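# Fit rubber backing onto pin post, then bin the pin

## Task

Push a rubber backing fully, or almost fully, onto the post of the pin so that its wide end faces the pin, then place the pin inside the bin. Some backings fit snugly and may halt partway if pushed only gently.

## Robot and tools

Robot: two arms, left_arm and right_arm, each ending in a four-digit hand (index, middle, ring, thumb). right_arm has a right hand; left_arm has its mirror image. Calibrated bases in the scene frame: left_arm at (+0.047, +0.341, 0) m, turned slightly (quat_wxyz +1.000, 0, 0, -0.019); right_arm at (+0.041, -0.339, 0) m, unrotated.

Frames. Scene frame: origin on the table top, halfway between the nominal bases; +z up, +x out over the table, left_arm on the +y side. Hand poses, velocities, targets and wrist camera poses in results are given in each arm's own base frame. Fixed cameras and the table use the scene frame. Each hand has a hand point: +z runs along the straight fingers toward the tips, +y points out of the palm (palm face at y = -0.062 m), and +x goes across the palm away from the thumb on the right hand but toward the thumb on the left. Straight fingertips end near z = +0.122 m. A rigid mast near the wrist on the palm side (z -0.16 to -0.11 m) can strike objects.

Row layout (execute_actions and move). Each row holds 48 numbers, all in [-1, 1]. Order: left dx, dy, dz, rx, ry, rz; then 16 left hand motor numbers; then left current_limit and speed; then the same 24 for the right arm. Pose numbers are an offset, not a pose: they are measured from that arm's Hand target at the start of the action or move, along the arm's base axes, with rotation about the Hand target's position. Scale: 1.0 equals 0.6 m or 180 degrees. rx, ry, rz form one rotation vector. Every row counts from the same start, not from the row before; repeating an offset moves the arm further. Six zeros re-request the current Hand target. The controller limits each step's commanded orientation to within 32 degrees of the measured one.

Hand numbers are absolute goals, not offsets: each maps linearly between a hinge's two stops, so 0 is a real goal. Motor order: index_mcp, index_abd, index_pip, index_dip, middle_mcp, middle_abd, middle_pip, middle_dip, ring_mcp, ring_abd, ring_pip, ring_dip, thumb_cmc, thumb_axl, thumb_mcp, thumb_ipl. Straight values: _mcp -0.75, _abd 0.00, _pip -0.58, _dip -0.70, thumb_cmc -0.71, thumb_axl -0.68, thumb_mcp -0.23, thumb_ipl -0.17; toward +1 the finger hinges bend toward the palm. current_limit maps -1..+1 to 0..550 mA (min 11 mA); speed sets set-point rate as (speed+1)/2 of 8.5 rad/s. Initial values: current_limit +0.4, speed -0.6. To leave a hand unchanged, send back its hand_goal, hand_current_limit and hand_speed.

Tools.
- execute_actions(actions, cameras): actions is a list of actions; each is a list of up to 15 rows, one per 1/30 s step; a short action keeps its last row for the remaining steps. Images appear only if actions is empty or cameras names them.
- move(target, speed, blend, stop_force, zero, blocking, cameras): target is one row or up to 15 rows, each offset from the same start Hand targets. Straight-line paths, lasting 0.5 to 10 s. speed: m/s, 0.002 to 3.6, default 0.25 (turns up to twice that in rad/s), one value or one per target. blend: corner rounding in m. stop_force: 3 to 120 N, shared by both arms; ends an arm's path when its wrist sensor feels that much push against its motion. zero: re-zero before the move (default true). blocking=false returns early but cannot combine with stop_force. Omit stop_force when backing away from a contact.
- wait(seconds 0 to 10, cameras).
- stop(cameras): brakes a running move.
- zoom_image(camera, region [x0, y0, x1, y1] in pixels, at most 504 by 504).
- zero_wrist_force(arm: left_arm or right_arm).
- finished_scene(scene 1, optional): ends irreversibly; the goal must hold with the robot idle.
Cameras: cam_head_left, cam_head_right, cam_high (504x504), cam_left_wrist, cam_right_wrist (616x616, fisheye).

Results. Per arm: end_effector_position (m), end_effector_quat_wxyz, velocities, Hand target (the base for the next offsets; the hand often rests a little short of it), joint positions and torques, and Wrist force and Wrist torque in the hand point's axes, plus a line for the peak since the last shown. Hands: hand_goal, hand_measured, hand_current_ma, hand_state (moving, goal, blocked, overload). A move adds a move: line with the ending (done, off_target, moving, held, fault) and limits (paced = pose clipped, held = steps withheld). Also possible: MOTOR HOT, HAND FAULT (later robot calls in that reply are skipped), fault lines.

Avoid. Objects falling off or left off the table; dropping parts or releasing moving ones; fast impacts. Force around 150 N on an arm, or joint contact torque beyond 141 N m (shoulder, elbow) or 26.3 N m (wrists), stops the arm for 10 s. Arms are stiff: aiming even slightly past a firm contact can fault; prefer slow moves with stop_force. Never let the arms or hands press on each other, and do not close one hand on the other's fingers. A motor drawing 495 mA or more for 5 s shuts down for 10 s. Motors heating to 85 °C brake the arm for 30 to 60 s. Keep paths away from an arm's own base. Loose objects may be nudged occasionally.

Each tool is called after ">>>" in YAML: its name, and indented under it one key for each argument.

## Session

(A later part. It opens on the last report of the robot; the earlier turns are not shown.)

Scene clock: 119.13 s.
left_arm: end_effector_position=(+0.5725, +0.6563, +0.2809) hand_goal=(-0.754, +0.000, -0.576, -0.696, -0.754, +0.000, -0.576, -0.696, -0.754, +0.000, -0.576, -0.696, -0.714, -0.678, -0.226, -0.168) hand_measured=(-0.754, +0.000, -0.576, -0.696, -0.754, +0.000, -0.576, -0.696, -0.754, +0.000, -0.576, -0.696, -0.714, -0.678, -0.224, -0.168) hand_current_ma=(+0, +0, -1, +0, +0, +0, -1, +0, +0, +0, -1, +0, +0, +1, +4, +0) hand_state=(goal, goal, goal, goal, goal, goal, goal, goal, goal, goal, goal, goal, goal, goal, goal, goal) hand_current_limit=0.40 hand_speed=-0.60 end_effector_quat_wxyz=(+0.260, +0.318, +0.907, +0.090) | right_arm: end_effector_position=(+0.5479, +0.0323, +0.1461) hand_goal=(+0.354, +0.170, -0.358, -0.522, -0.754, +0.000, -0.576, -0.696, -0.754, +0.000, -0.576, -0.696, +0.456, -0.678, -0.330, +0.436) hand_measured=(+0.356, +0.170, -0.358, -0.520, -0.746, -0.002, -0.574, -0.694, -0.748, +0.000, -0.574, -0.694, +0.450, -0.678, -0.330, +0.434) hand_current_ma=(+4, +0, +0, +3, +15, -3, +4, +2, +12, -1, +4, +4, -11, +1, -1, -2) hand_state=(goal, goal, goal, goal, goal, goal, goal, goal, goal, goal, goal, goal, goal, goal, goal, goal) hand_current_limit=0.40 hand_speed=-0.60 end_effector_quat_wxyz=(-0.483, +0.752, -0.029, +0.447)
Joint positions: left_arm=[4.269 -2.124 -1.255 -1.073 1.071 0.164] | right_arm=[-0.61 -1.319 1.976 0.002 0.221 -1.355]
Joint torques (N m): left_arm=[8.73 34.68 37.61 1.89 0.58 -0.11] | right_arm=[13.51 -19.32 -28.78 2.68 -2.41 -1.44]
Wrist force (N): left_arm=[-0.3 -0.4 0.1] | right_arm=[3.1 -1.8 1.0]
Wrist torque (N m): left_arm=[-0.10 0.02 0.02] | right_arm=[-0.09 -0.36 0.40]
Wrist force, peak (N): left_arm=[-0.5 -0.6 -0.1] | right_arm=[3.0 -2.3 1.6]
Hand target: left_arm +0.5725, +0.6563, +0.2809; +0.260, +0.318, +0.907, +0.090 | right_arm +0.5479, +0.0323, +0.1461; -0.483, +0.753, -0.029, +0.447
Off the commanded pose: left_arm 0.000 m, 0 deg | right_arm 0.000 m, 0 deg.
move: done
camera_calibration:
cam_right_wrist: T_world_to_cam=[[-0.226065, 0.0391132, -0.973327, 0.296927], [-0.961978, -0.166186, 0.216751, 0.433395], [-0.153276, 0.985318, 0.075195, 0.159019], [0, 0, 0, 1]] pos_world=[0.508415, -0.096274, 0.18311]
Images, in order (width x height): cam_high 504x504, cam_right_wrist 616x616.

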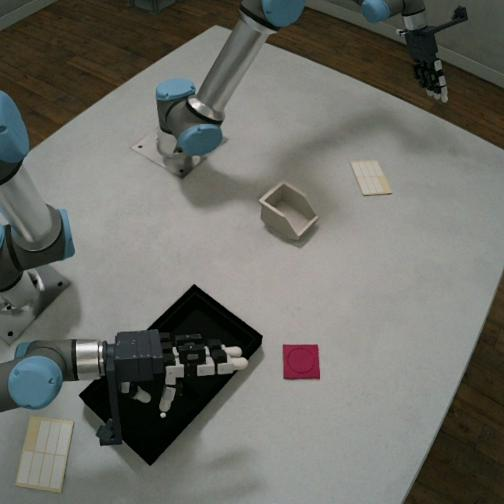

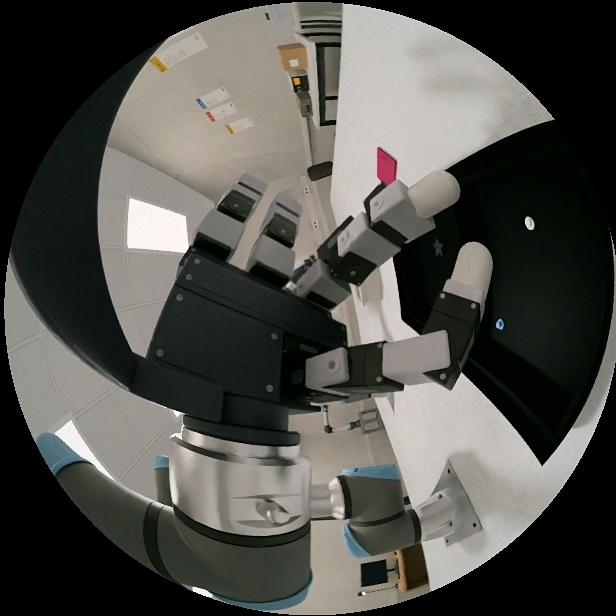

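>>> move:
  target:
    - [0,0,0,0,0,0,-0.754,0,-0.576,-0.696,-0.754,0,-0.576,-0.696,-0.754,0,-0.576,-0.696,-0.714,-0.678,-0.226,-0.168,0.4,-0.6,0.0017,0,-0.1185,0,0,0,0.3548,0.17,-0.3577,-0.5217,-0.754,0,-0.576,-0.696,-0.754,0,-0.576,-0.696,0.4557,-0.678,-0.329,0.4357,0.4,-0.6]
  speed: 0.12
  stop_force: 5
  cameras: ["cam_high","cam_right_wrist","cam_head_right"]

Scene clock: 122.03 s.
left_arm: end_effector_position=(+0.5725, +0.6563, +0.2809) hand_goal=(-0.754, +0.000, -0.576, -0.696, -0.754, +0.000, -0.576, -0.696, -0.754, +0.000, -0.576, -0.696, -0.714, -0.678, -0.226, -0.168) hand_measured=(-0.754, +0.000, -0.576, -0.696, -0.754, +0.000, -0.576, -0.696, -0.754, +0.000, -0.576, -0.696, -0.714, -0.678, -0.224, -0.168) hand_current_ma=(+0, +0, -1, +0, +0, +0, -1, +0, +0, +0, -1, +0, +0, +1, +4, +0) hand_state=(goal, goal, goal, goal, goal, goal, goal, goal, goal, goal, goal, goal, goal, goal, goal, goal) hand_current_limit=0.40 hand_speed=-0.60 end_effector_quat_wxyz=(+0.260, +0.318, +0.907, +0.090) | right_arm: end_effector_position=(+0.5489, +0.0323, +0.0750) hand_goal=(+0.354, +0.170, -0.358, -0.522, -0.754, +0.000, -0.576, -0.696, -0.754, +0.000, -0.576, -0.696, +0.456, -0.678, -0.330, +0.436) hand_measured=(+0.356, +0.170, -0.358, -0.520, -0.746, -0.002, -0.574, -0.694, -0.748, +0.000, -0.574, -0.694, +0.450, -0.678, -0.330, +0.434) hand_current_ma=(+4, +0, +0, +3, +15, -3, +4, +2, +12, -1, +4, +4, -11, +1, -1, -2) hand_state=(goal, goal, goal, goal, goal, goal, goal, goal, goal, goal, goal, goal, goal, goal, goal, goal) hand_current_limit=0.40 hand_speed=-0.60 end_effector_quat_wxyz=(-0.483, +0.753, -0.029, +0.447)
Joint positions: left_arm=[4.269 -2.124 -1.255 -1.073 1.071 0.164] | right_arm=[-0.608 -1.191 2.038 -0.19 0.222 -1.352]
Joint torques (N m): left_arm=[8.91 34.92 37.18 1.98 0.54 0.08] | right_arm=[12.97 -27.32 2.32 -0.69 -0.05 1.45]
Wrist force (N): left_arm=[-0.2 -0.2 0.0] | right_arm=[2.9 -1.5 1.0]
Wrist torque (N m): left_arm=[-0.05 0.01 0.02] | right_arm=[-0.05 -0.33 0.26]
Wrist force, peak (N): left_arm=[-0.3 -0.7 0.0] | right_arm=[3.4 -2.4 1.0]
Hand target: left_arm +0.5725, +0.6563, +0.2809; +0.260, +0.318, +0.907, +0.090 | right_arm +0.5489, +0.0323, +0.0750; -0.483, +0.753, -0.029, +0.447
Off the commanded pose: left_arm 0.000 m, 0 deg | right_arm 0.000 m, 0 deg.
move: done
camera_calibration:
cam_right_wrist: T_world_to_cam=[[-0.226337, 0.0388031, -0.973276, 0.228074], [-0.961866, -0.166443, 0.217048, 0.449749], [-0.153573, 0.985287, 0.0749956, 0.164705], [0, 0, 0, 1]] pos_world=[0.509515, -0.0962739, 0.11201]
Images, in order (width x height): cam_head_right 504x504, cam_high 504x504, cam_right_wrist 616x616.

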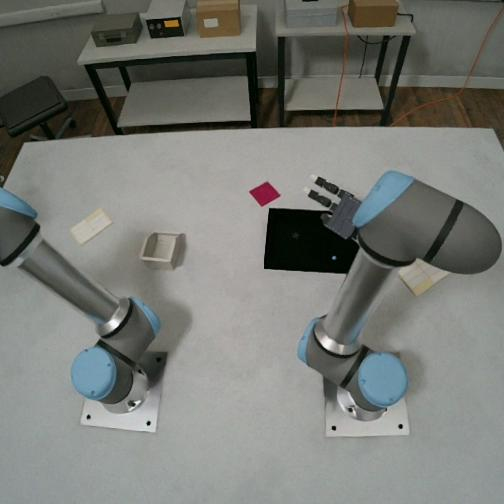

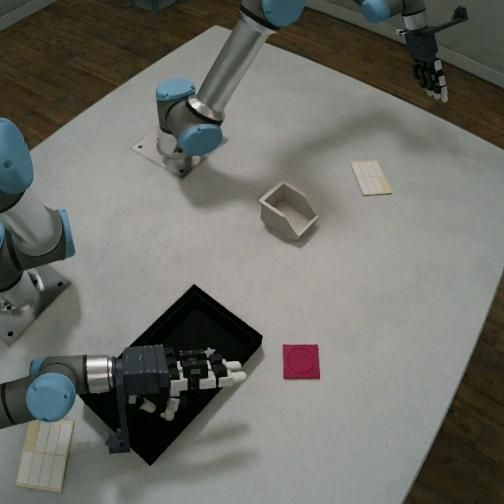

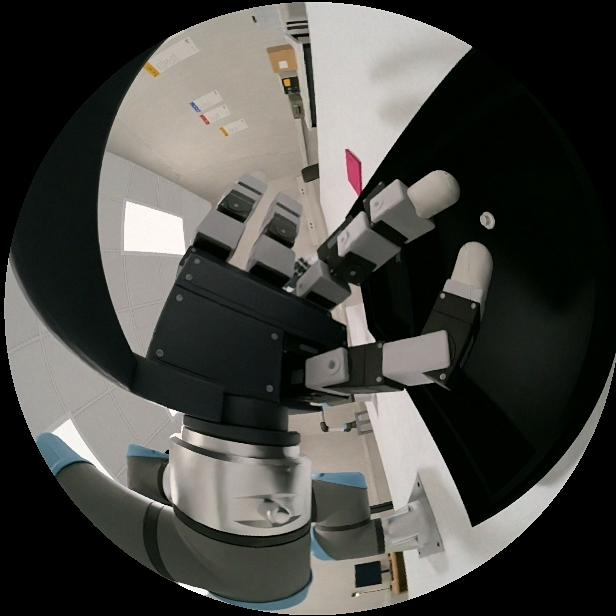

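>>> move:
  target:
    - [0,0,0,0,0,0,-0.754,0,-0.576,-0.696,-0.754,0,-0.576,-0.696,-0.754,0,-0.576,-0.696,-0.714,-0.678,-0.226,-0.168,0.4,-0.6,0.0033,0.0008,-0.045,0,0,0,0.3548,0.17,-0.3577,-0.5217,-0.754,0,-0.576,-0.696,-0.754,0,-0.576,-0.696,0.4557,-0.678,-0.329,0.4357,0.4,-0.6]
  speed: 0.03
  stop_force: 3.5
  cameras: ["cam_high","cam_right_wrist"]

Scene clock: 125.13 s.
left_arm: end_effector_position=(+0.5725, +0.6563, +0.2809) hand_goal=(-0.754, +0.000, -0.576, -0.696, -0.754, +0.000, -0.576, -0.696, -0.754, +0.000, -0.576, -0.696, -0.714, -0.678, -0.226, -0.168) hand_measured=(-0.754, +0.000, -0.576, -0.696, -0.754, +0.000, -0.576, -0.696, -0.754, +0.000, -0.576, -0.696, -0.714, -0.678, -0.224, -0.168) hand_current_ma=(+0, +0, -1, +0, +0, +0, -1, +0, +0, +0, -1, +0, +0, +1, +4, +0) hand_state=(goal, goal, goal, goal, goal, goal, goal, goal, goal, goal, goal, goal, goal, goal, goal, goal) hand_current_limit=0.40 hand_speed=-0.60 end_effector_quat_wxyz=(+0.260, +0.318, +0.907, +0.090) | right_arm: end_effector_position=(+0.5503, +0.0326, +0.0548) hand_goal=(+0.354, +0.170, -0.358, -0.522, -0.754, +0.000, -0.576, -0.696, -0.754, +0.000, -0.576, -0.696, +0.456, -0.678, -0.330, +0.436) hand_measured=(+0.356, +0.170, -0.358, -0.520, -0.746, -0.002, -0.574, -0.694, -0.748, +0.000, -0.574, -0.694, +0.454, -0.676, -0.330, +0.438) hand_current_ma=(+4, -1, +0, +3, +15, -3, +4, +2, +13, -1, +4, +4, -2, +2, +0, +2) hand_state=(goal, goal, goal, goal, goal, goal, goal, goal, goal, goal, goal, goal, goal, goal, goal, goal) hand_current_limit=0.40 hand_speed=-0.60 end_effector_quat_wxyz=(-0.483, +0.753, -0.029, +0.446)
Joint positions: left_arm=[4.269 -2.124 -1.255 -1.073 1.071 0.164] | right_arm=[-0.605 -1.15 2.047 -0.247 0.224 -1.345]
Joint torques (N m): left_arm=[9.05 34.36 37.61 2.01 0.57 0.36] | right_arm=[-12.52 -37.9 -24.95 2.85 -2.4 -1.42]
Wrist force (N): left_arm=[-0.2 -0.4 0.1] | right_arm=[2.7 -1.9 1.2]
Wrist torque (N m): left_arm=[-0.10 0.00 0.03] | right_arm=[-0.12 -0.32 0.27]
Wrist force, peak (N): left_arm=[-0.2 -0.7 -0.1] | right_arm=[4.5 -8.3 -1.2]
Hand target: left_arm +0.5725, +0.6563, +0.2809; +0.260, +0.318, +0.907, +0.090 | right_arm +0.5503, +0.0326, +0.0548; -0.483, +0.753, -0.029, +0.446 (not the last commanded pose)
Off the commanded pose: left_arm 0.000 m, 0 deg | right_arm 0.007 m, 0 deg.
move: contact (right_arm)
camera_calibration:
cam_right_wrist: T_world_to_cam=[[-0.226533, 0.038631, -0.973237, 0.208892], [-0.961786, -0.166637, 0.217254, 0.455446], [-0.153785, 0.985261, 0.0749037, 0.166147], [0, 0, 0, 1]] pos_world=[0.510914, -0.0958736, 0.0919093]
Images, in order (width x height): cam_high 504x504, cam_right_wrist 616x616.

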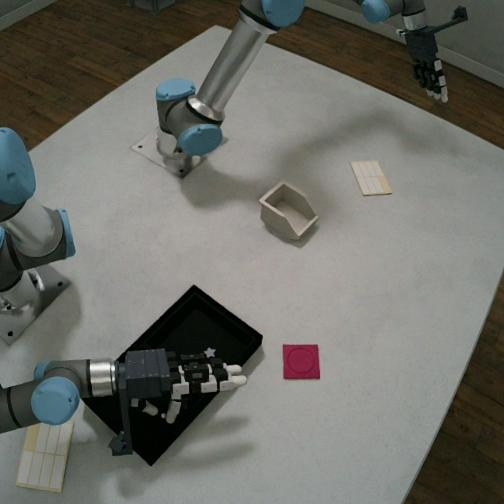

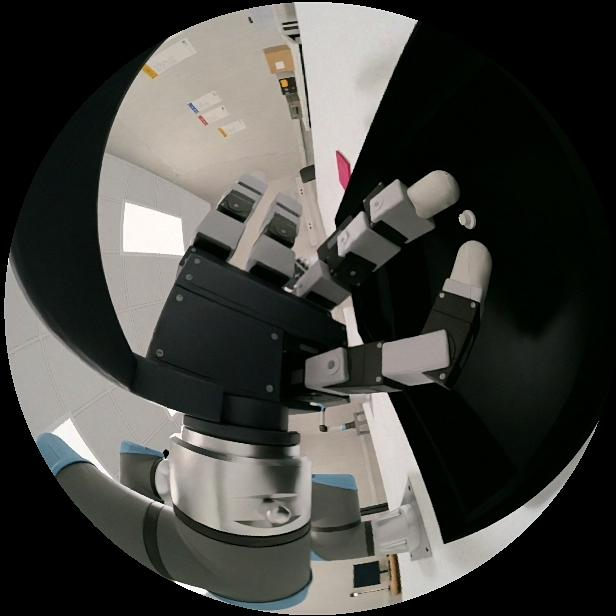

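>>> zoom_image:
  camera: "cam_right_wrist"
  region: [400, 150, 540, 290]

Scaled by 3.600 from the camera's 616x616 image, which has a finer 880x880 frame.

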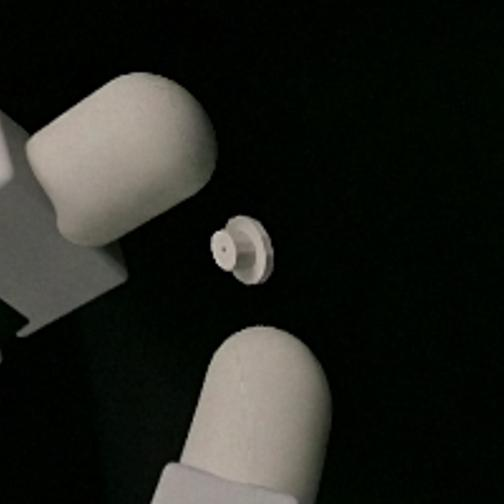

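>>> move:
  target:
    - [0,0,0,0,0,0,-0.754,0,-0.576,-0.696,-0.754,0,-0.576,-0.696,-0.754,0,-0.576,-0.696,-0.714,-0.678,-0.226,-0.168,0.4,-0.6,0.0025,0.0005,0.0007,0,0,0,0.3548,0.17,-0.3577,-0.5217,-0.754,0,-0.576,-0.696,-0.754,0,-0.576,-0.696,0.4557,-0.678,-0.329,0.4357,0.4,-0.6]
    - [0,0,0,0,0,0,-0.754,0,-0.576,-0.696,-0.754,0,-0.576,-0.696,-0.754,0,-0.576,-0.696,-0.714,-0.678,-0.226,-0.168,0.4,-0.6,0.0025,0.0005,0.0007,0,0,0,0.3835,0.10,-0.2267,-0.4203,-0.754,0,-0.576,-0.696,-0.754,0,-0.576,-0.696,0.544,-0.678,-0.164,0.333,0.4,-0.95]
  speed: 0.03
  cameras: ["cam_high","cam_right_wrist"]

Scene clock: 128.77 s.
left_arm: end_effector_position=(+0.5725, +0.6563, +0.2809) hand_goal=(-0.754, +0.000, -0.576, -0.696, -0.754, +0.000, -0.576, -0.696, -0.754, +0.000, -0.576, -0.696, -0.714, -0.678, -0.226, -0.168) hand_measured=(-0.754, +0.000, -0.576, -0.696, -0.754, +0.000, -0.576, -0.696, -0.754, +0.000, -0.576, -0.696, -0.714, -0.678, -0.224, -0.168) hand_current_ma=(+0, +0, -1, +0, +0, +0, -1, +0, +0, +0, -1, +0, +0, +1, +4, +0) hand_state=(goal, goal, goal, goal, goal, goal, goal, goal, goal, goal, goal, goal, goal, goal, goal, goal) hand_current_limit=0.40 hand_speed=-0.60 end_effector_quat_wxyz=(+0.260, +0.318, +0.907, +0.090) | right_arm: end_effector_position=(+0.5518, +0.0329, +0.0553) hand_goal=(+0.384, +0.100, -0.226, -0.420, -0.754, +0.000, -0.576, -0.696, -0.754, +0.000, -0.576, -0.696, +0.544, -0.678, -0.164, +0.332) hand_measured=(+0.352, +0.102, -0.274, -0.440, -0.746, -0.002, -0.574, -0.694, -0.748, +0.000, -0.574, -0.694, +0.520, -0.678, -0.216, +0.326) hand_current_ma=(-91, +1, -140, -44, +15, -3, +4, +2, +13, -1, +4, +4, -59, -1, -219, -15) hand_state=(blocked, goal, blocked, goal, goal, goal, goal, goal, goal, goal, goal, goal, blocked, goal, blocked, goal) hand_current_limit=0.40 hand_speed=-0.95 end_effector_quat_wxyz=(-0.483, +0.753, -0.029, +0.446)
Joint positions: left_arm=[4.269 -2.124 -1.255 -1.073 1.071 0.164] | right_arm=[-0.602 -1.15 2.044 -0.252 0.227 -1.337]
Joint torques (N m): left_arm=[9.03 34.28 36.72 2.07 0.63 0.67] | right_arm=[12.83 -38.25 -24.13 -1.1 -0.01 1.55]
Wrist force (N): left_arm=[-0.2 -0.3 -0.1] | right_arm=[3.3 -2.2 0.7]
Wrist torque (N m): left_arm=[-0.07 0.01 0.02] | right_arm=[-0.15 -0.38 0.27]
Wrist force, peak (N): left_arm=[-0.4 -0.6 0.1] | right_arm=[3.6 -2.1 0.5]
Hand target: left_arm +0.5725, +0.6563, +0.2809; +0.260, +0.318, +0.907, +0.090 | right_arm +0.5518, +0.0329, +0.0553; -0.483, +0.753, -0.029, +0.446
Off the commanded pose: left_arm 0.000 m, 0 deg | right_arm 0.000 m, 0 deg.
move: done
camera_calibration:
cam_right_wrist: T_world_to_cam=[[-0.226533, 0.038631, -0.973237, 0.20961], [-0.961786, -0.166637, 0.217254, 0.456852], [-0.153785, 0.985261, 0.0749037, 0.166052], [0, 0, 0, 1]] pos_world=[0.512414, -0.0955736, 0.0923093]
Images, in order (width x height): cam_high 504x504, cam_right_wrist 616x616.

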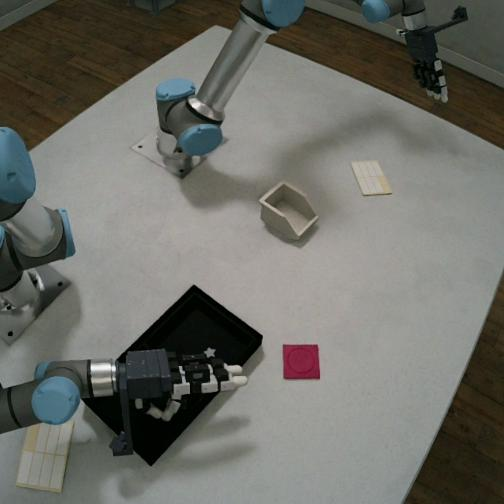

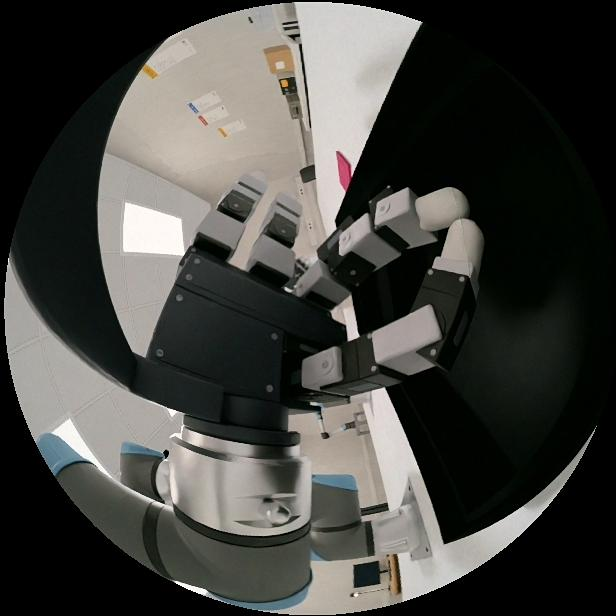

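>>> zoom_image:
  camera: "cam_right_wrist"
  region: [400, 150, 540, 290]

>>> zoom_image:
  camera: "cam_high"
  region: [110, 350, 230, 470]

Scaled by 3.600 from the camera's 616x616 image, which has a finer 880x880 frame.

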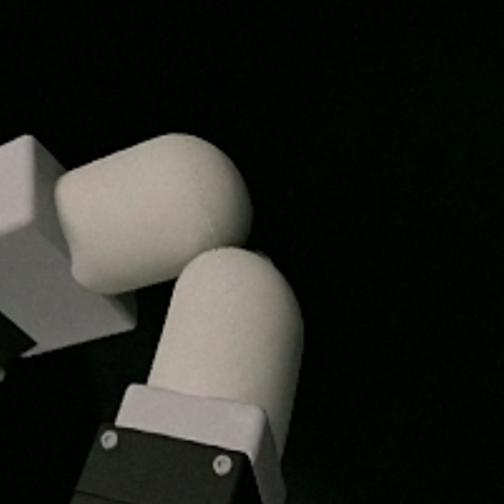

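Scaled by 4.200 from the camera's 504x504 image, which has a finer 720x720 frame.

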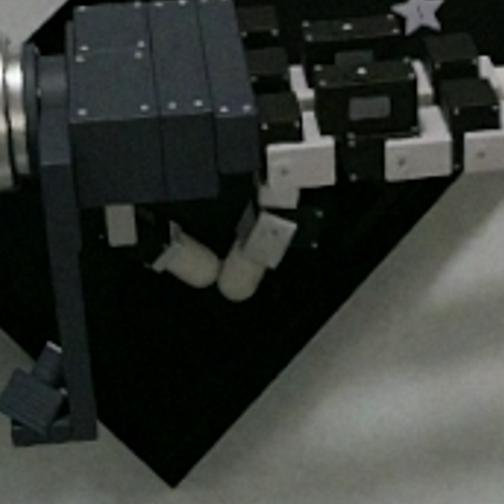

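>>> move:
  target:
    - [0,0,0,0,0,0,-0.754,0,-0.576,-0.696,-0.754,0,-0.576,-0.696,-0.754,0,-0.576,-0.696,-0.714,-0.678,-0.226,-0.168,0.4,-0.6,0,0,0,0,0,0,0.3548,0.17,-0.3577,-0.5217,-0.754,0,-0.576,-0.696,-0.754,0,-0.576,-0.696,0.4557,-0.678,-0.329,0.4357,0.4,-0.9]
  speed: 0.03
  cameras: ["cam_right_wrist"]

>>> zoom_image:
  camera: "cam_right_wrist"
  region: [400, 150, 540, 290]

Scene clock: 130.67 s.
left_arm: end_effector_position=(+0.5725, +0.6563, +0.2809) hand_goal=(-0.754, +0.000, -0.576, -0.696, -0.754, +0.000, -0.576, -0.696, -0.754, +0.000, -0.576, -0.696, -0.714, -0.678, -0.226, -0.168) hand_measured=(-0.754, +0.000, -0.576, -0.696, -0.754, +0.000, -0.576, -0.696, -0.754, +0.000, -0.576, -0.696, -0.714, -0.678, -0.224, -0.168) hand_current_ma=(+0, +0, -1, +0, +0, +0, -1, +0, +0, +0, -1, +0, +0, +1, +4, +0) hand_state=(goal, goal, goal, goal, goal, goal, goal, goal, goal, goal, goal, goal, goal, goal, goal, goal) hand_current_limit=0.40 hand_speed=-0.60 end_effector_quat_wxyz=(+0.260, +0.318, +0.907, +0.090) | right_arm: end_effector_position=(+0.5518, +0.0329, +0.0553) hand_goal=(+0.354, +0.170, -0.358, -0.522, -0.754, +0.000, -0.576, -0.696, -0.754, +0.000, -0.576, -0.696, +0.456, -0.678, -0.330, +0.436) hand_measured=(+0.352, +0.160, -0.356, -0.520, -0.746, -0.002, -0.574, -0.694, -0.748, +0.000, -0.574, -0.694, +0.454, -0.678, -0.328, +0.434) hand_current_ma=(-3, -15, +3, +3, +15, -3, +4, +2, +13, -1, +4, +4, -2, -1, +5, -6) hand_state=(goal, goal, goal, goal, goal, goal, goal, goal, goal, goal, goal, goal, goal, goal, goal, goal) hand_current_limit=0.40 hand_speed=-0.90 end_effector_quat_wxyz=(-0.483, +0.753, -0.029, +0.446)
Joint positions: left_arm=[4.269 -2.124 -1.255 -1.073 1.071 0.164] | right_arm=[-0.602 -1.15 2.044 -0.252 0.227 -1.337]
Joint torques (N m): left_arm=[9.31 34.22 36.81 2 0.67 0.64] | right_arm=[13.09 -35.74 -22.79 -0.82 -0.25 1.63]
Wrist force (N): left_arm=[-0.4 -0.5 -0.1] | right_arm=[3.1 -1.7 0.8]
Wrist torque (N m): left_arm=[-0.09 0.03 0.01] | right_arm=[-0.07 -0.36 0.28]
Wrist force, peak (N): left_arm=[-0.4 -0.7 0.1] | right_arm=[3.4 -2.4 0.5]
Hand target: left_arm +0.5725, +0.6563, +0.2809; +0.260, +0.318, +0.907, +0.090 | right_arm +0.5518, +0.0329, +0.0553; -0.483, +0.753, -0.029, +0.446
Off the commanded pose: left_arm 0.000 m, 0 deg | right_arm 0.000 m, 0 deg.
move: done
camera_calibration:
cam_right_wrist: T_world_to_cam=[[-0.226533, 0.038631, -0.973237, 0.20961], [-0.961786, -0.166637, 0.217254, 0.456852], [-0.153785, 0.985261, 0.0749037, 0.166052], [0, 0, 0, 1]] pos_world=[0.512414, -0.0955736, 0.0923093]
Images, in order (width x height): cam_right_wrist 616x616.

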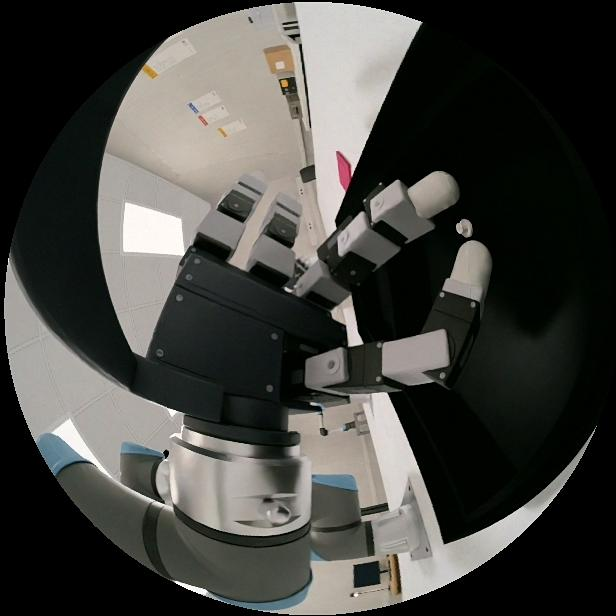

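Scaled by 3.600 from the camera's 616x616 image, which has a finer 880x880 frame.

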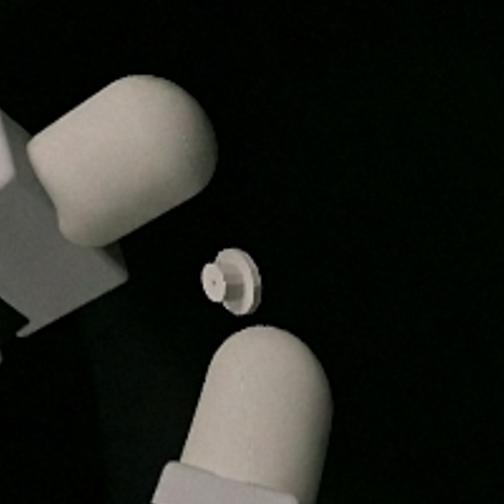

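>>> move:
  target:
    - [0,0,0,0,0,0,-0.754,0,-0.576,-0.696,-0.754,0,-0.576,-0.696,-0.754,0,-0.576,-0.696,-0.714,-0.678,-0.226,-0.168,0.4,-0.6,-0.0053,0.0100,0.0017,0,0,0,0.3548,0.17,-0.3577,-0.5217,-0.754,0,-0.576,-0.696,-0.754,0,-0.576,-0.696,0.4557,-0.678,-0.329,0.4357,0.4,-0.9]
  speed: 0.03
  cameras: ["cam_right_wrist"]

>>> zoom_image:
  camera: "cam_right_wrist"
  region: [400, 150, 540, 290]

Scene clock: 139.57 s.
left_arm: end_effector_position=(+0.5725, +0.6563, +0.2809) hand_goal=(-0.754, +0.000, -0.576, -0.696, -0.754, +0.000, -0.576, -0.696, -0.754, +0.000, -0.576, -0.696, -0.714, -0.678, -0.226, -0.168) hand_measured=(-0.754, +0.000, -0.576, -0.696, -0.754, +0.000, -0.576, -0.696, -0.754, +0.000, -0.576, -0.696, -0.714, -0.678, -0.224, -0.168) hand_current_ma=(+0, +0, -1, +0, +0, +0, -1, +0, +0, +0, -1, +0, +0, +1, +4, +0) hand_state=(goal, goal, goal, goal, goal, goal, goal, goal, goal, goal, goal, goal, goal, goal, goal, goal) hand_current_limit=0.40 hand_speed=-0.60 end_effector_quat_wxyz=(+0.260, +0.318, +0.907, +0.090) | right_arm: end_effector_position=(+0.5486, +0.0389, +0.0563) hand_goal=(+0.354, +0.170, -0.358, -0.522, -0.754, +0.000, -0.576, -0.696, -0.754, +0.000, -0.576, -0.696, +0.456, -0.678, -0.330, +0.436) hand_measured=(+0.352, +0.160, -0.356, -0.520, -0.746, -0.002, -0.574, -0.694, -0.748, +0.000, -0.574, -0.694, +0.454, -0.678, -0.328, +0.434) hand_current_ma=(-3, -15, +3, +3, +15, -3, +4, +2, +13, -1, +4, +4, -2, -1, +5, -6) hand_state=(goal, goal, goal, goal, goal, goal, goal, goal, goal, goal, goal, goal, goal, goal, goal, goal) hand_current_limit=0.40 hand_speed=-0.90 end_effector_quat_wxyz=(-0.483, +0.753, -0.029, +0.446)
Joint positions: left_arm=[4.269 -2.124 -1.255 -1.073 1.071 0.164] | right_arm=[-0.593 -1.166 2.061 -0.276 0.234 -1.314]
Joint torques (N m): left_arm=[8.82 33.51 36.94 1.9 0.6 0.94] | right_arm=[13.12 -36.97 2.9 -0.9 -0.07 1.65]
Wrist force (N): left_arm=[0.0 -0.3 -0.1] | right_arm=[3.3 -1.7 1.2]
Wrist torque (N m): left_arm=[-0.07 -0.03 0.04] | right_arm=[-0.10 -0.39 0.29]
Wrist force, peak (N): left_arm=[-0.3 -0.6 0.2] | right_arm=[3.3 -1.7 1.2]
Hand target: left_arm +0.5725, +0.6563, +0.2809; +0.260, +0.318, +0.907, +0.090 | right_arm +0.5486, +0.0389, +0.0563; -0.483, +0.753, -0.029, +0.446
Off the commanded pose: left_arm 0.000 m, 0 deg | right_arm 0.000 m, 0 deg.
move: done
camera_calibration:
cam_right_wrist: T_world_to_cam=[[-0.22653, 0.0386087, -0.973239, 0.209649], [-0.961772, -0.166732, 0.217246, 0.454621], [-0.153882, 0.985246, 0.0749024, 0.159736], [0, 0, 0, 1]] pos_world=[0.509314, -0.0896734, 0.0933094]
Images, in order (width x height): cam_right_wrist 616x616.

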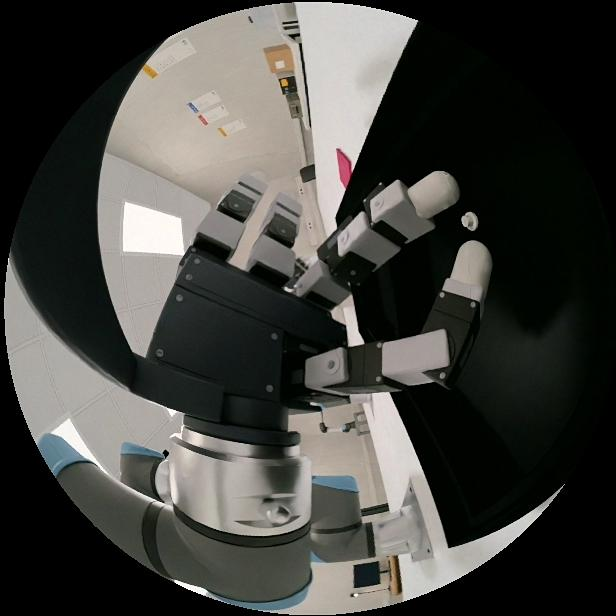

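Scaled by 3.600 from the camera's 616x616 image, which has a finer 880x880 frame.

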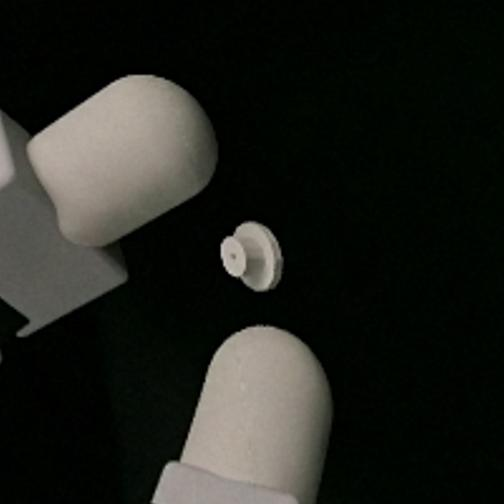

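>>> move:
  target:
    - [0,0,0,0,0,0,-0.754,0,-0.576,-0.696,-0.754,0,-0.576,-0.696,-0.754,0,-0.576,-0.696,-0.714,-0.678,-0.226,-0.168,0.4,-0.6,0,0,0,0,0,0,0.3548,0.17,-0.3577,-0.5217,-0.754,0,-0.576,-0.696,-0.754,0,-0.576,-0.696,0.4557,-0.678,-0.329,0.4357,0.4,-0.9]
  speed: 0.03
  cameras: ["cam_high"]

>>> zoom_image:
  camera: "cam_high"
  region: [135, 385, 195, 445]

Scene clock: 143.30 s.
left_arm: end_effector_position=(+0.5725, +0.6563, +0.2809) hand_goal=(-0.754, +0.000, -0.576, -0.696, -0.754, +0.000, -0.576, -0.696, -0.754, +0.000, -0.576, -0.696, -0.714, -0.678, -0.226, -0.168) hand_measured=(-0.754, +0.000, -0.576, -0.696, -0.754, +0.000, -0.576, -0.696, -0.754, +0.000, -0.576, -0.696, -0.714, -0.678, -0.224, -0.168) hand_current_ma=(+0, +0, -1, +0, +0, +0, -1, +0, +0, +0, -1, +0, +0, +1, +4, +0) hand_state=(goal, goal, goal, goal, goal, goal, goal, goal, goal, goal, goal, goal, goal, goal, goal, goal) hand_current_limit=0.40 hand_speed=-0.60 end_effector_quat_wxyz=(+0.260, +0.318, +0.907, +0.090) | right_arm: end_effector_position=(+0.5486, +0.0389, +0.0563) hand_goal=(+0.354, +0.170, -0.358, -0.522, -0.754, +0.000, -0.576, -0.696, -0.754, +0.000, -0.576, -0.696, +0.456, -0.678, -0.330, +0.436) hand_measured=(+0.352, +0.160, -0.356, -0.520, -0.746, -0.002, -0.574, -0.694, -0.748, +0.000, -0.574, -0.694, +0.454, -0.678, -0.328, +0.434) hand_current_ma=(-3, -15, +3, +3, +15, -3, +4, +2, +13, -1, +4, +4, -2, -1, +5, -6) hand_state=(goal, goal, goal, goal, goal, goal, goal, goal, goal, goal, goal, goal, goal, goal, goal, goal) hand_current_limit=0.40 hand_speed=-0.90 end_effector_quat_wxyz=(-0.483, +0.753, -0.029, +0.446)
Joint positions: left_arm=[4.269 -2.124 -1.255 -1.073 1.071 0.164] | right_arm=[-0.593 -1.166 2.062 -0.276 0.234 -1.314]
Joint torques (N m): left_arm=[8.84 34.38 36.46 2.05 0.53 1.23] | right_arm=[13.25 -37.4 3.14 -1.02 0.02 1.51]
Wrist force (N): left_arm=[-0.1 -0.3 0.1] | right_arm=[3.2 -1.7 1.4]
Wrist torque (N m): left_arm=[-0.07 -0.01 0.03] | right_arm=[-0.11 -0.38 0.29]
Wrist force, peak (N): left_arm=[-0.3 -0.7 0.0] | right_arm=[3.3 -2.1 1.1]
Hand target: left_arm +0.5725, +0.6563, +0.2809; +0.260, +0.318, +0.907, +0.090 | right_arm +0.5486, +0.0389, +0.0563; -0.483, +0.753, -0.029, +0.446
Off the commanded pose: left_arm 0.000 m, 0 deg | right_arm 0.000 m, 0 deg.
move: done
Images, in order (width x height): cam_high 504x504.

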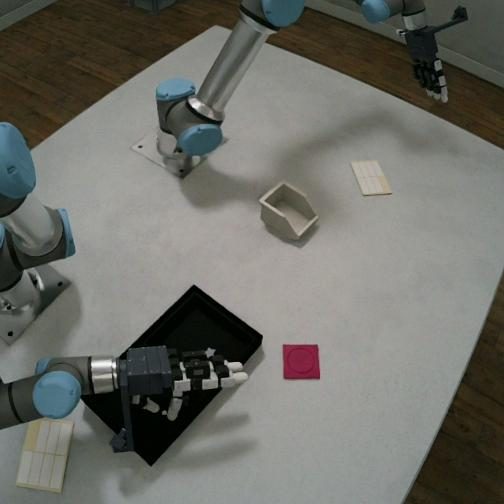

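Scaled by 8.400 from the camera's 504x504 image, which has a finer 720x720 frame.

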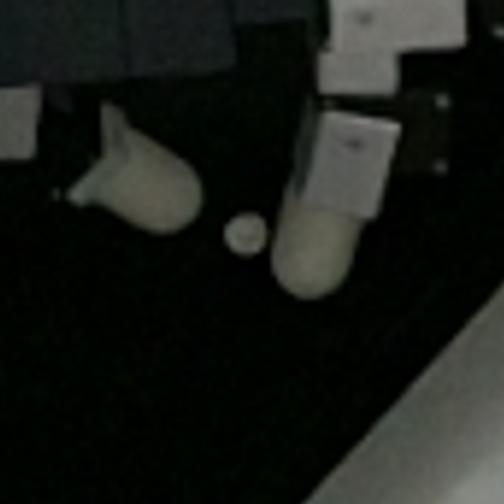

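>>> zoom_image:
  camera: "cam_high"
  region: [75, 380, 165, 470]

Scaled by 5.600 from the camera's 504x504 image, which has a finer 720x720 frame.

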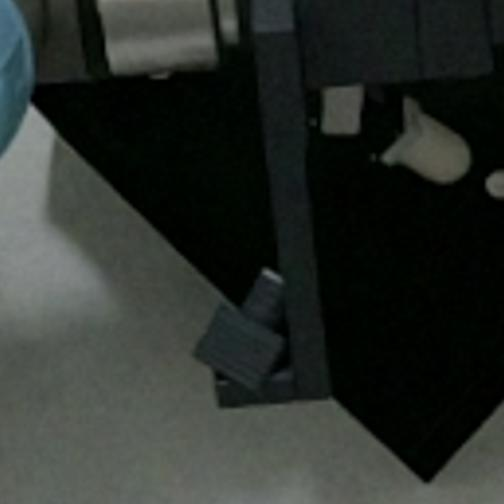

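>>> move:
  target:
    - [0,0,0,0,0,0,-0.754,0,-0.576,-0.696,-0.754,0,-0.576,-0.696,-0.754,0,-0.576,-0.696,-0.714,-0.678,-0.226,-0.168,0.4,-0.6,0,0,0.025,0,0,0,0.3548,0.17,-0.3577,-0.5217,-0.754,0,-0.576,-0.696,-0.754,0,-0.576,-0.696,0.4557,-0.678,-0.329,0.4357,0.4,-0.9]
    - [0,0,0,0,0,0,-0.754,0,-0.576,-0.696,-0.754,0,-0.576,-0.696,-0.754,0,-0.576,-0.696,-0.714,-0.678,-0.226,-0.168,0.4,-0.6,0.0223,-0.0142,0.0333,0,0,-0.1167,0.3548,0.17,-0.3577,-0.5217,-0.754,0,-0.576,-0.696,-0.754,0,-0.576,-0.696,0.4557,-0.678,-0.329,0.4357,0.4,-0.9]
  speed: 0.15
  blend: [0.01,0]
  cameras: ["cam_high","cam_right_wrist"]

>>> zoom_image:
  camera: "cam_high"
  region: [75, 380, 195, 500]

>>> zoom_image:
  camera: "cam_right_wrist"
  region: [400, 150, 540, 290]

Scene clock: 147.53 s.
left_arm: end_effector_position=(+0.5725, +0.6563, +0.2809) hand_goal=(-0.754, +0.000, -0.576, -0.696, -0.754, +0.000, -0.576, -0.696, -0.754, +0.000, -0.576, -0.696, -0.714, -0.678, -0.226, -0.168) hand_measured=(-0.754, +0.000, -0.576, -0.696, -0.754, +0.000, -0.576, -0.696, -0.754, +0.000, -0.576, -0.696, -0.714, -0.678, -0.224, -0.168) hand_current_ma=(+0, +0, -1, +0, +0, +0, -1, +0, +0, +0, -1, +0, +0, +1, +4, +0) hand_state=(goal, goal, goal, goal, goal, goal, goal, goal, goal, goal, goal, goal, goal, goal, goal, goal) hand_current_limit=0.40 hand_speed=-0.60 end_effector_quat_wxyz=(+0.260, +0.318, +0.907, +0.090) | right_arm: end_effector_position=(+0.5620, +0.0304, +0.0763) hand_goal=(+0.354, +0.170, -0.358, -0.522, -0.754, +0.000, -0.576, -0.696, -0.754, +0.000, -0.576, -0.696, +0.456, -0.678, -0.330, +0.436) hand_measured=(+0.352, +0.160, -0.356, -0.520, -0.746, -0.002, -0.574, -0.694, -0.748, +0.000, -0.574, -0.694, +0.454, -0.678, -0.328, +0.434) hand_current_ma=(-3, -14, +3, +3, +15, -3, +4, +2, +13, -1, +4, +4, -2, -1, +5, -6) hand_state=(goal, goal, goal, goal, goal, goal, goal, goal, goal, goal, goal, goal, goal, goal, goal, goal) hand_current_limit=0.40 hand_speed=-0.90 end_effector_quat_wxyz=(-0.394, +0.735, -0.166, +0.527)
Joint positions: left_arm=[4.269 -2.124 -1.255 -1.073 1.071 0.164] | right_arm=[-0.458 -1.368 2.221 -0.644 0.704 -0.868]
Joint torques (N m): left_arm=[8.16 34.08 37.01 2.07 0.47 1.36] | right_arm=[13.44 -30.72 1.37 -2.65 0.8 1.5]
Wrist force (N): left_arm=[-0.3 -0.5 0.0] | right_arm=[3.2 -1.9 0.9]
Wrist torque (N m): left_arm=[-0.10 0.01 0.02] | right_arm=[-0.12 -0.37 0.29]
Wrist force, peak (N): left_arm=[-0.3 -0.7 0.0] | right_arm=[3.2 -2.3 1.2]
Hand target: left_arm +0.5725, +0.6563, +0.2809; +0.260, +0.318, +0.907, +0.090 | right_arm +0.5620, +0.0304, +0.0763; -0.394, +0.735, -0.166, +0.527
Off the commanded pose: left_arm 0.000 m, 0 deg | right_arm 0.000 m, 0 deg.
move: done; blend cut to 0.0075 m at target 1
camera_calibration:
cam_right_wrist: T_world_to_cam=[[-0.197643, 0.11723, -0.973239, 0.213848], [-0.957635, 0.189047, 0.217245, 0.448592], [0.209456, 0.974945, 0.0748997, -0.0352336], [0, 0, 0, 1]] pos_world=[0.479233, -0.0755236, 0.113309]
Images, in order (width x height): cam_high 504x504, cam_right_wrist 616x616.

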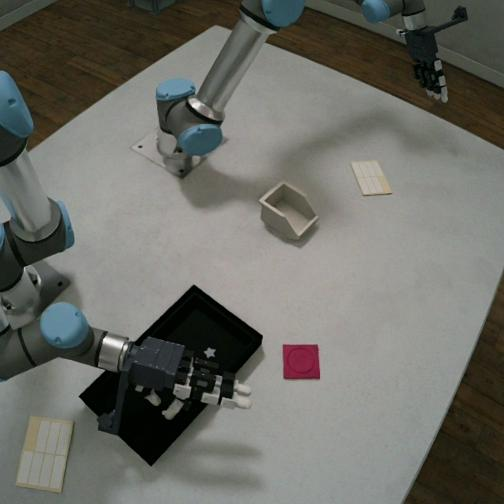

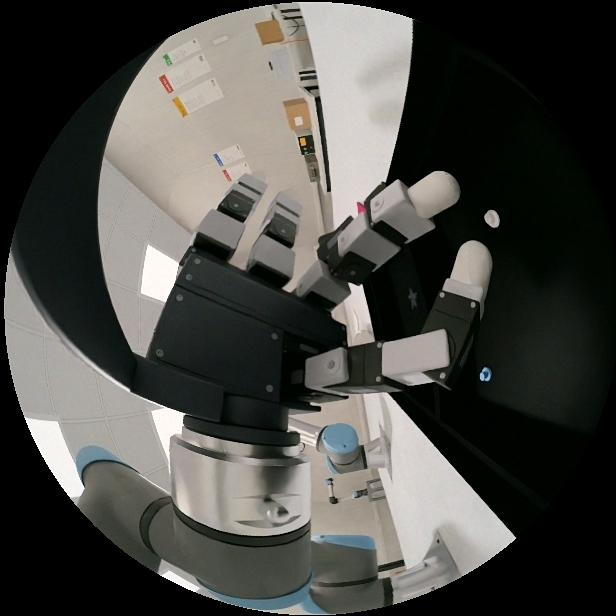

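Scaled by 4.200 from the camera's 504x504 image, which has a finer 720x720 frame.

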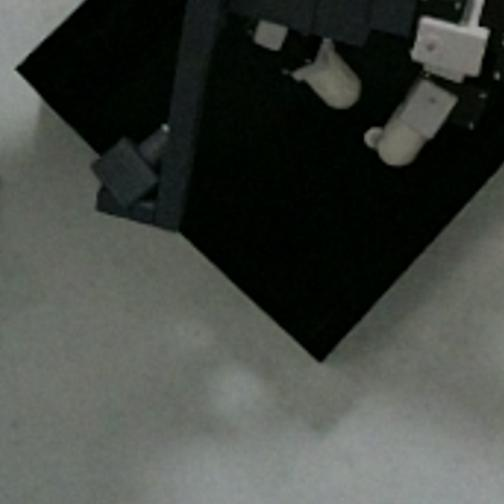

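Scaled by 3.600 from the camera's 616x616 image, which has a finer 880x880 frame.

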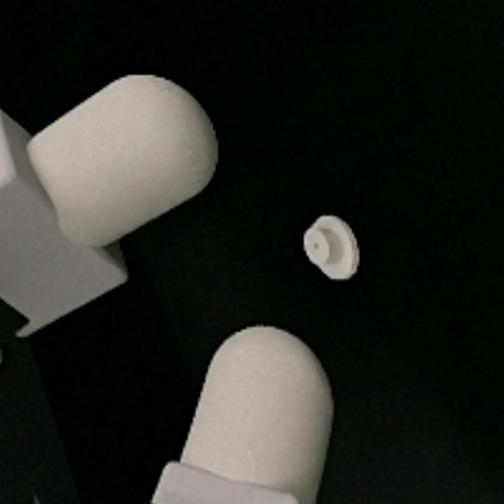

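>>> move:
  target:
    - [0,0,0,0,0,0,-0.754,0,-0.576,-0.696,-0.754,0,-0.576,-0.696,-0.754,0,-0.576,-0.696,-0.714,-0.678,-0.226,-0.168,0.4,-0.6,0.0003,-0.0021,-0.0522,0,0,0,0.3548,0.17,-0.3577,-0.5217,-0.754,0,-0.576,-0.696,-0.754,0,-0.576,-0.696,0.4557,-0.678,-0.329,0.4357,0.4,-0.9]
  speed: 0.03
  stop_force: 3
  cameras: ["cam_high","cam_right_wrist"]

>>> zoom_image:
  camera: "cam_high"
  region: [135, 385, 195, 445]

>>> zoom_image:
  camera: "cam_right_wrist"
  region: [400, 150, 540, 290]

Scene clock: 152.80 s.
left_arm: end_effector_position=(+0.5725, +0.6563, +0.2809) hand_goal=(-0.754, +0.000, -0.576, -0.696, -0.754, +0.000, -0.576, -0.696, -0.754, +0.000, -0.576, -0.696, -0.714, -0.678, -0.226, -0.168) hand_measured=(-0.754, +0.000, -0.576, -0.696, -0.754, +0.000, -0.576, -0.696, -0.754, +0.000, -0.576, -0.696, -0.714, -0.678, -0.224, -0.168) hand_current_ma=(+0, +0, -1, +0, +0, +0, -1, +0, +0, +0, -1, +0, +0, +1, +4, +0) hand_state=(goal, goal, goal, goal, goal, goal, goal, goal, goal, goal, goal, goal, goal, goal, goal, goal) hand_current_limit=0.40 hand_speed=-0.60 end_effector_quat_wxyz=(+0.260, +0.318, +0.907, +0.090) | right_arm: end_effector_position=(+0.5621, +0.0295, +0.0549) hand_goal=(+0.354, +0.170, -0.358, -0.522, -0.754, +0.000, -0.576, -0.696, -0.754, +0.000, -0.576, -0.696, +0.456, -0.678, -0.330, +0.436) hand_measured=(+0.362, +0.170, -0.354, -0.520, -0.746, -0.002, -0.574, -0.694, -0.748, +0.000, -0.574, -0.694, +0.454, -0.678, -0.328, +0.438) hand_current_ma=(+13, -1, +4, +3, +15, -3, +4, +2, +13, -1, +4, +4, -2, +1, +5, +2) hand_state=(goal, goal, goal, goal, goal, goal, goal, goal, goal, goal, goal, goal, goal, goal, goal, goal) hand_current_limit=0.40 hand_speed=-0.90 end_effector_quat_wxyz=(-0.394, +0.735, -0.166, +0.527)
Joint positions: left_arm=[4.269 -2.124 -1.255 -1.073 1.071 0.164] | right_arm=[-0.46 -1.318 2.238 -0.71 0.702 -0.869]
Joint torques (N m): left_arm=[7.97 34.39 36.74 2.03 0.57 1.36] | right_arm=[12.37 -32.6 -25.79 1.44 0.76 1.26]
Wrist force (N): left_arm=[-0.3 -0.5 -0.1] | right_arm=[2.9 -2.0 0.8]
Wrist torque (N m): left_arm=[-0.09 0.02 0.02] | right_arm=[-0.14 -0.35 0.34]
Wrist force, peak (N): left_arm=[-0.4 -0.7 -0.2] | right_arm=[4.3 -7.2 -0.9]
Hand target: left_arm +0.5725, +0.6563, +0.2809; +0.260, +0.318, +0.907, +0.090 | right_arm +0.5621, +0.0295, +0.0549; -0.394, +0.735, -0.166, +0.527 (not the last commanded pose)
Off the commanded pose: left_arm 0.000 m, 0 deg | right_arm 0.010 m, 0 deg.
move: contact (right_arm)
camera_calibration:
cam_right_wrist: T_world_to_cam=[[-0.197853, 0.117194, -0.973201, 0.193208], [-0.957571, 0.189137, 0.217452, 0.453349], [0.209552, 0.974932, 0.0748005, -0.0328883], [0, 0, 0, 1]] pos_world=[0.479233, -0.0763239, 0.0919089]
Images, in order (width x height): cam_high 504x504, cam_right_wrist 616x616.

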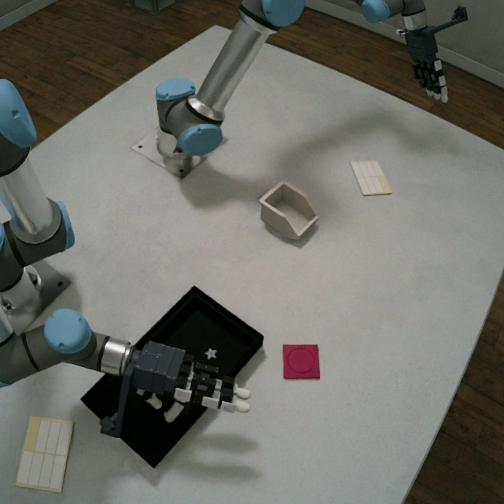

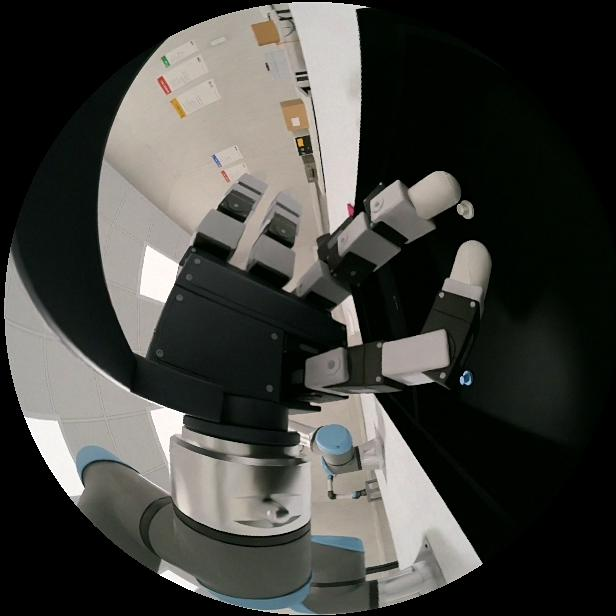

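Scaled by 8.400 from the camera's 504x504 image, which has a finer 720x720 frame.

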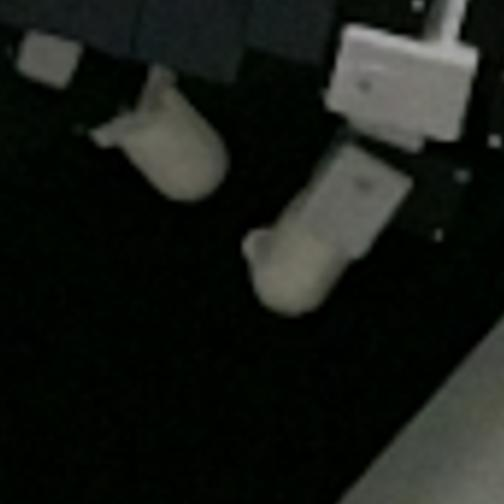

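Scaled by 3.600 from the camera's 616x616 image, which has a finer 880x880 frame.

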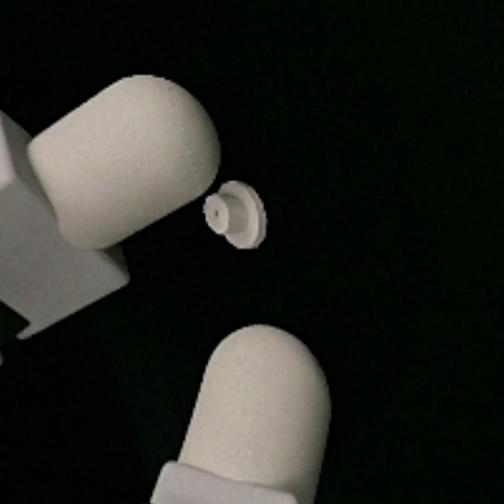

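>>> move:
  target:
    - [0,0,0,0,0,0,-0.754,0,-0.576,-0.696,-0.754,0,-0.576,-0.696,-0.754,0,-0.576,-0.696,-0.714,-0.678,-0.226,-0.168,0.4,-0.6,-0.0005,0.0001,0.0012,0,0,0,0.3548,0.17,-0.3577,-0.5217,-0.754,0,-0.576,-0.696,-0.754,0,-0.576,-0.696,0.4557,-0.678,-0.329,0.4357,0.4,-0.9]
    - [0,0,0,0,0,0,-0.754,0,-0.576,-0.696,-0.754,0,-0.576,-0.696,-0.754,0,-0.576,-0.696,-0.714,-0.678,-0.226,-0.168,0.4,-0.6,-0.0265,0.0050,0.0012,0,0,0,0.3548,0.17,-0.3577,-0.5217,-0.754,0,-0.576,-0.696,-0.754,0,-0.576,-0.696,0.4557,-0.678,-0.329,0.4357,0.4,-0.9]
  speed: 0.04
  blend: [0.001,0]
  cameras: ["cam_high","cam_right_wrist"]

>>> zoom_image:
  camera: "cam_high"
  region: [135, 385, 195, 445]

>>> zoom_image:
  camera: "cam_right_wrist"
  region: [400, 150, 540, 290]

Scene clock: 155.07 s.
left_arm: end_effector_position=(+0.5725, +0.6563, +0.2809) hand_goal=(-0.754, +0.000, -0.576, -0.696, -0.754, +0.000, -0.576, -0.696, -0.754, +0.000, -0.576, -0.696, -0.714, -0.678, -0.226, -0.168) hand_measured=(-0.754, +0.000, -0.576, -0.696, -0.754, +0.000, -0.576, -0.696, -0.754, +0.000, -0.576, -0.696, -0.714, -0.678, -0.224, -0.168) hand_current_ma=(+0, +0, -1, +0, +0, +0, -1, +0, +0, +0, -1, +0, +0, +1, +4, +0) hand_state=(goal, goal, goal, goal, goal, goal, goal, goal, goal, goal, goal, goal, goal, goal, goal, goal) hand_current_limit=0.40 hand_speed=-0.60 end_effector_quat_wxyz=(+0.260, +0.318, +0.907, +0.090) | right_arm: end_effector_position=(+0.5462, +0.0325, +0.0556) hand_goal=(+0.354, +0.170, -0.358, -0.522, -0.754, +0.000, -0.576, -0.696, -0.754, +0.000, -0.576, -0.696, +0.456, -0.678, -0.330, +0.436) hand_measured=(+0.358, +0.170, -0.356, -0.520, -0.746, -0.002, -0.574, -0.694, -0.748, +0.000, -0.574, -0.694, +0.454, -0.678, -0.328, +0.438) hand_current_ma=(+5, -1, +3, +3, +15, -3, +4, +2, +13, -1, +4, +4, -2, +1, +5, +2) hand_state=(goal, goal, goal, goal, goal, goal, goal, goal, goal, goal, goal, goal, goal, goal, goal, goal) hand_current_limit=0.40 hand_speed=-0.90 end_effector_quat_wxyz=(-0.394, +0.735, -0.166, +0.527)
Joint positions: left_arm=[4.269 -2.124 -1.255 -1.073 1.071 0.164] | right_arm=[-0.475 -1.351 2.282 -0.717 0.688 -0.873]
Joint torques (N m): left_arm=[8.74 34.38 36.11 1.99 0.48 1.36] | right_arm=[-12.59 -31.4 1.1 -2.58 -2.2 -1.45]
Wrist force (N): left_arm=[-0.3 -0.5 0.0] | right_arm=[2.7 -1.9 1.2]
Wrist torque (N m): left_arm=[-0.10 0.02 0.03] | right_arm=[-0.12 -0.31 0.34]
Wrist force, peak (N): left_arm=[-0.5 -0.5 0.2] | right_arm=[3.3 -2.0 1.1]
Hand target: left_arm +0.5725, +0.6563, +0.2809; +0.260, +0.318, +0.907, +0.090 | right_arm +0.5462, +0.0325, +0.0556; -0.394, +0.735, -0.166, +0.527
Off the commanded pose: left_arm 0.000 m, 0 deg | right_arm 0.000 m, 0 deg.
move: done; blend cut to 0.0004 m at target 1
camera_calibration:
cam_right_wrist: T_world_to_cam=[[-0.197853, 0.117194, -0.973201, 0.190412], [-0.957571, 0.189137, 0.217452, 0.4375], [0.209552, 0.974932, 0.0748005, -0.0325546], [0, 0, 0, 1]] pos_world=[0.463433, -0.0733239, 0.0926089]
Images, in order (width x height): cam_high 504x504, cam_right_wrist 616x616.

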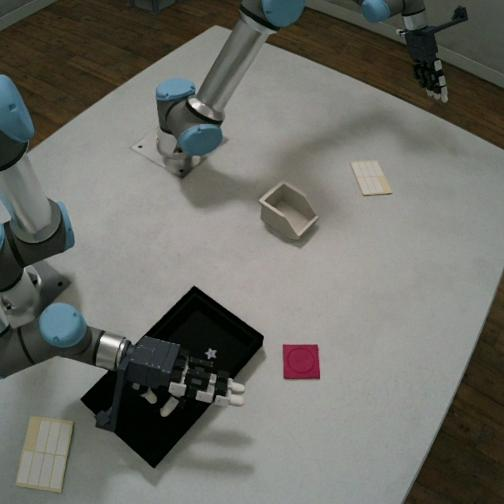

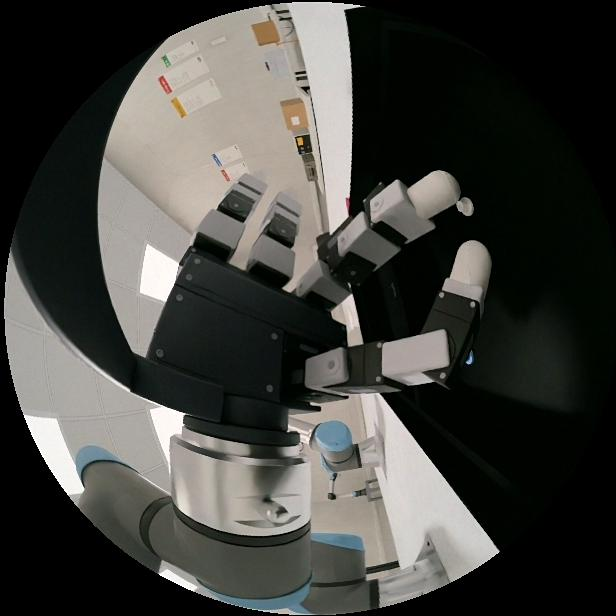

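Scaled by 8.400 from the camera's 504x504 image, which has a finer 720x720 frame.

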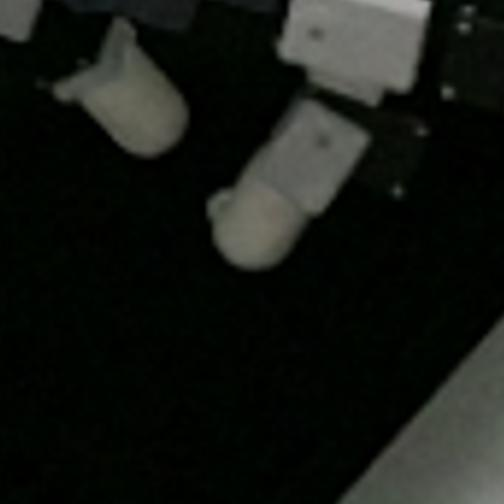

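Scaled by 3.600 from the camera's 616x616 image, which has a finer 880x880 frame.

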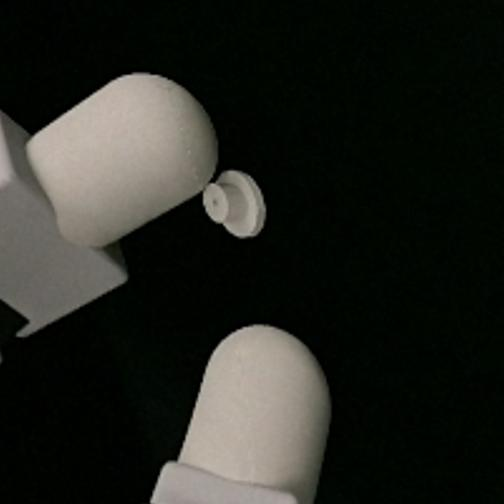

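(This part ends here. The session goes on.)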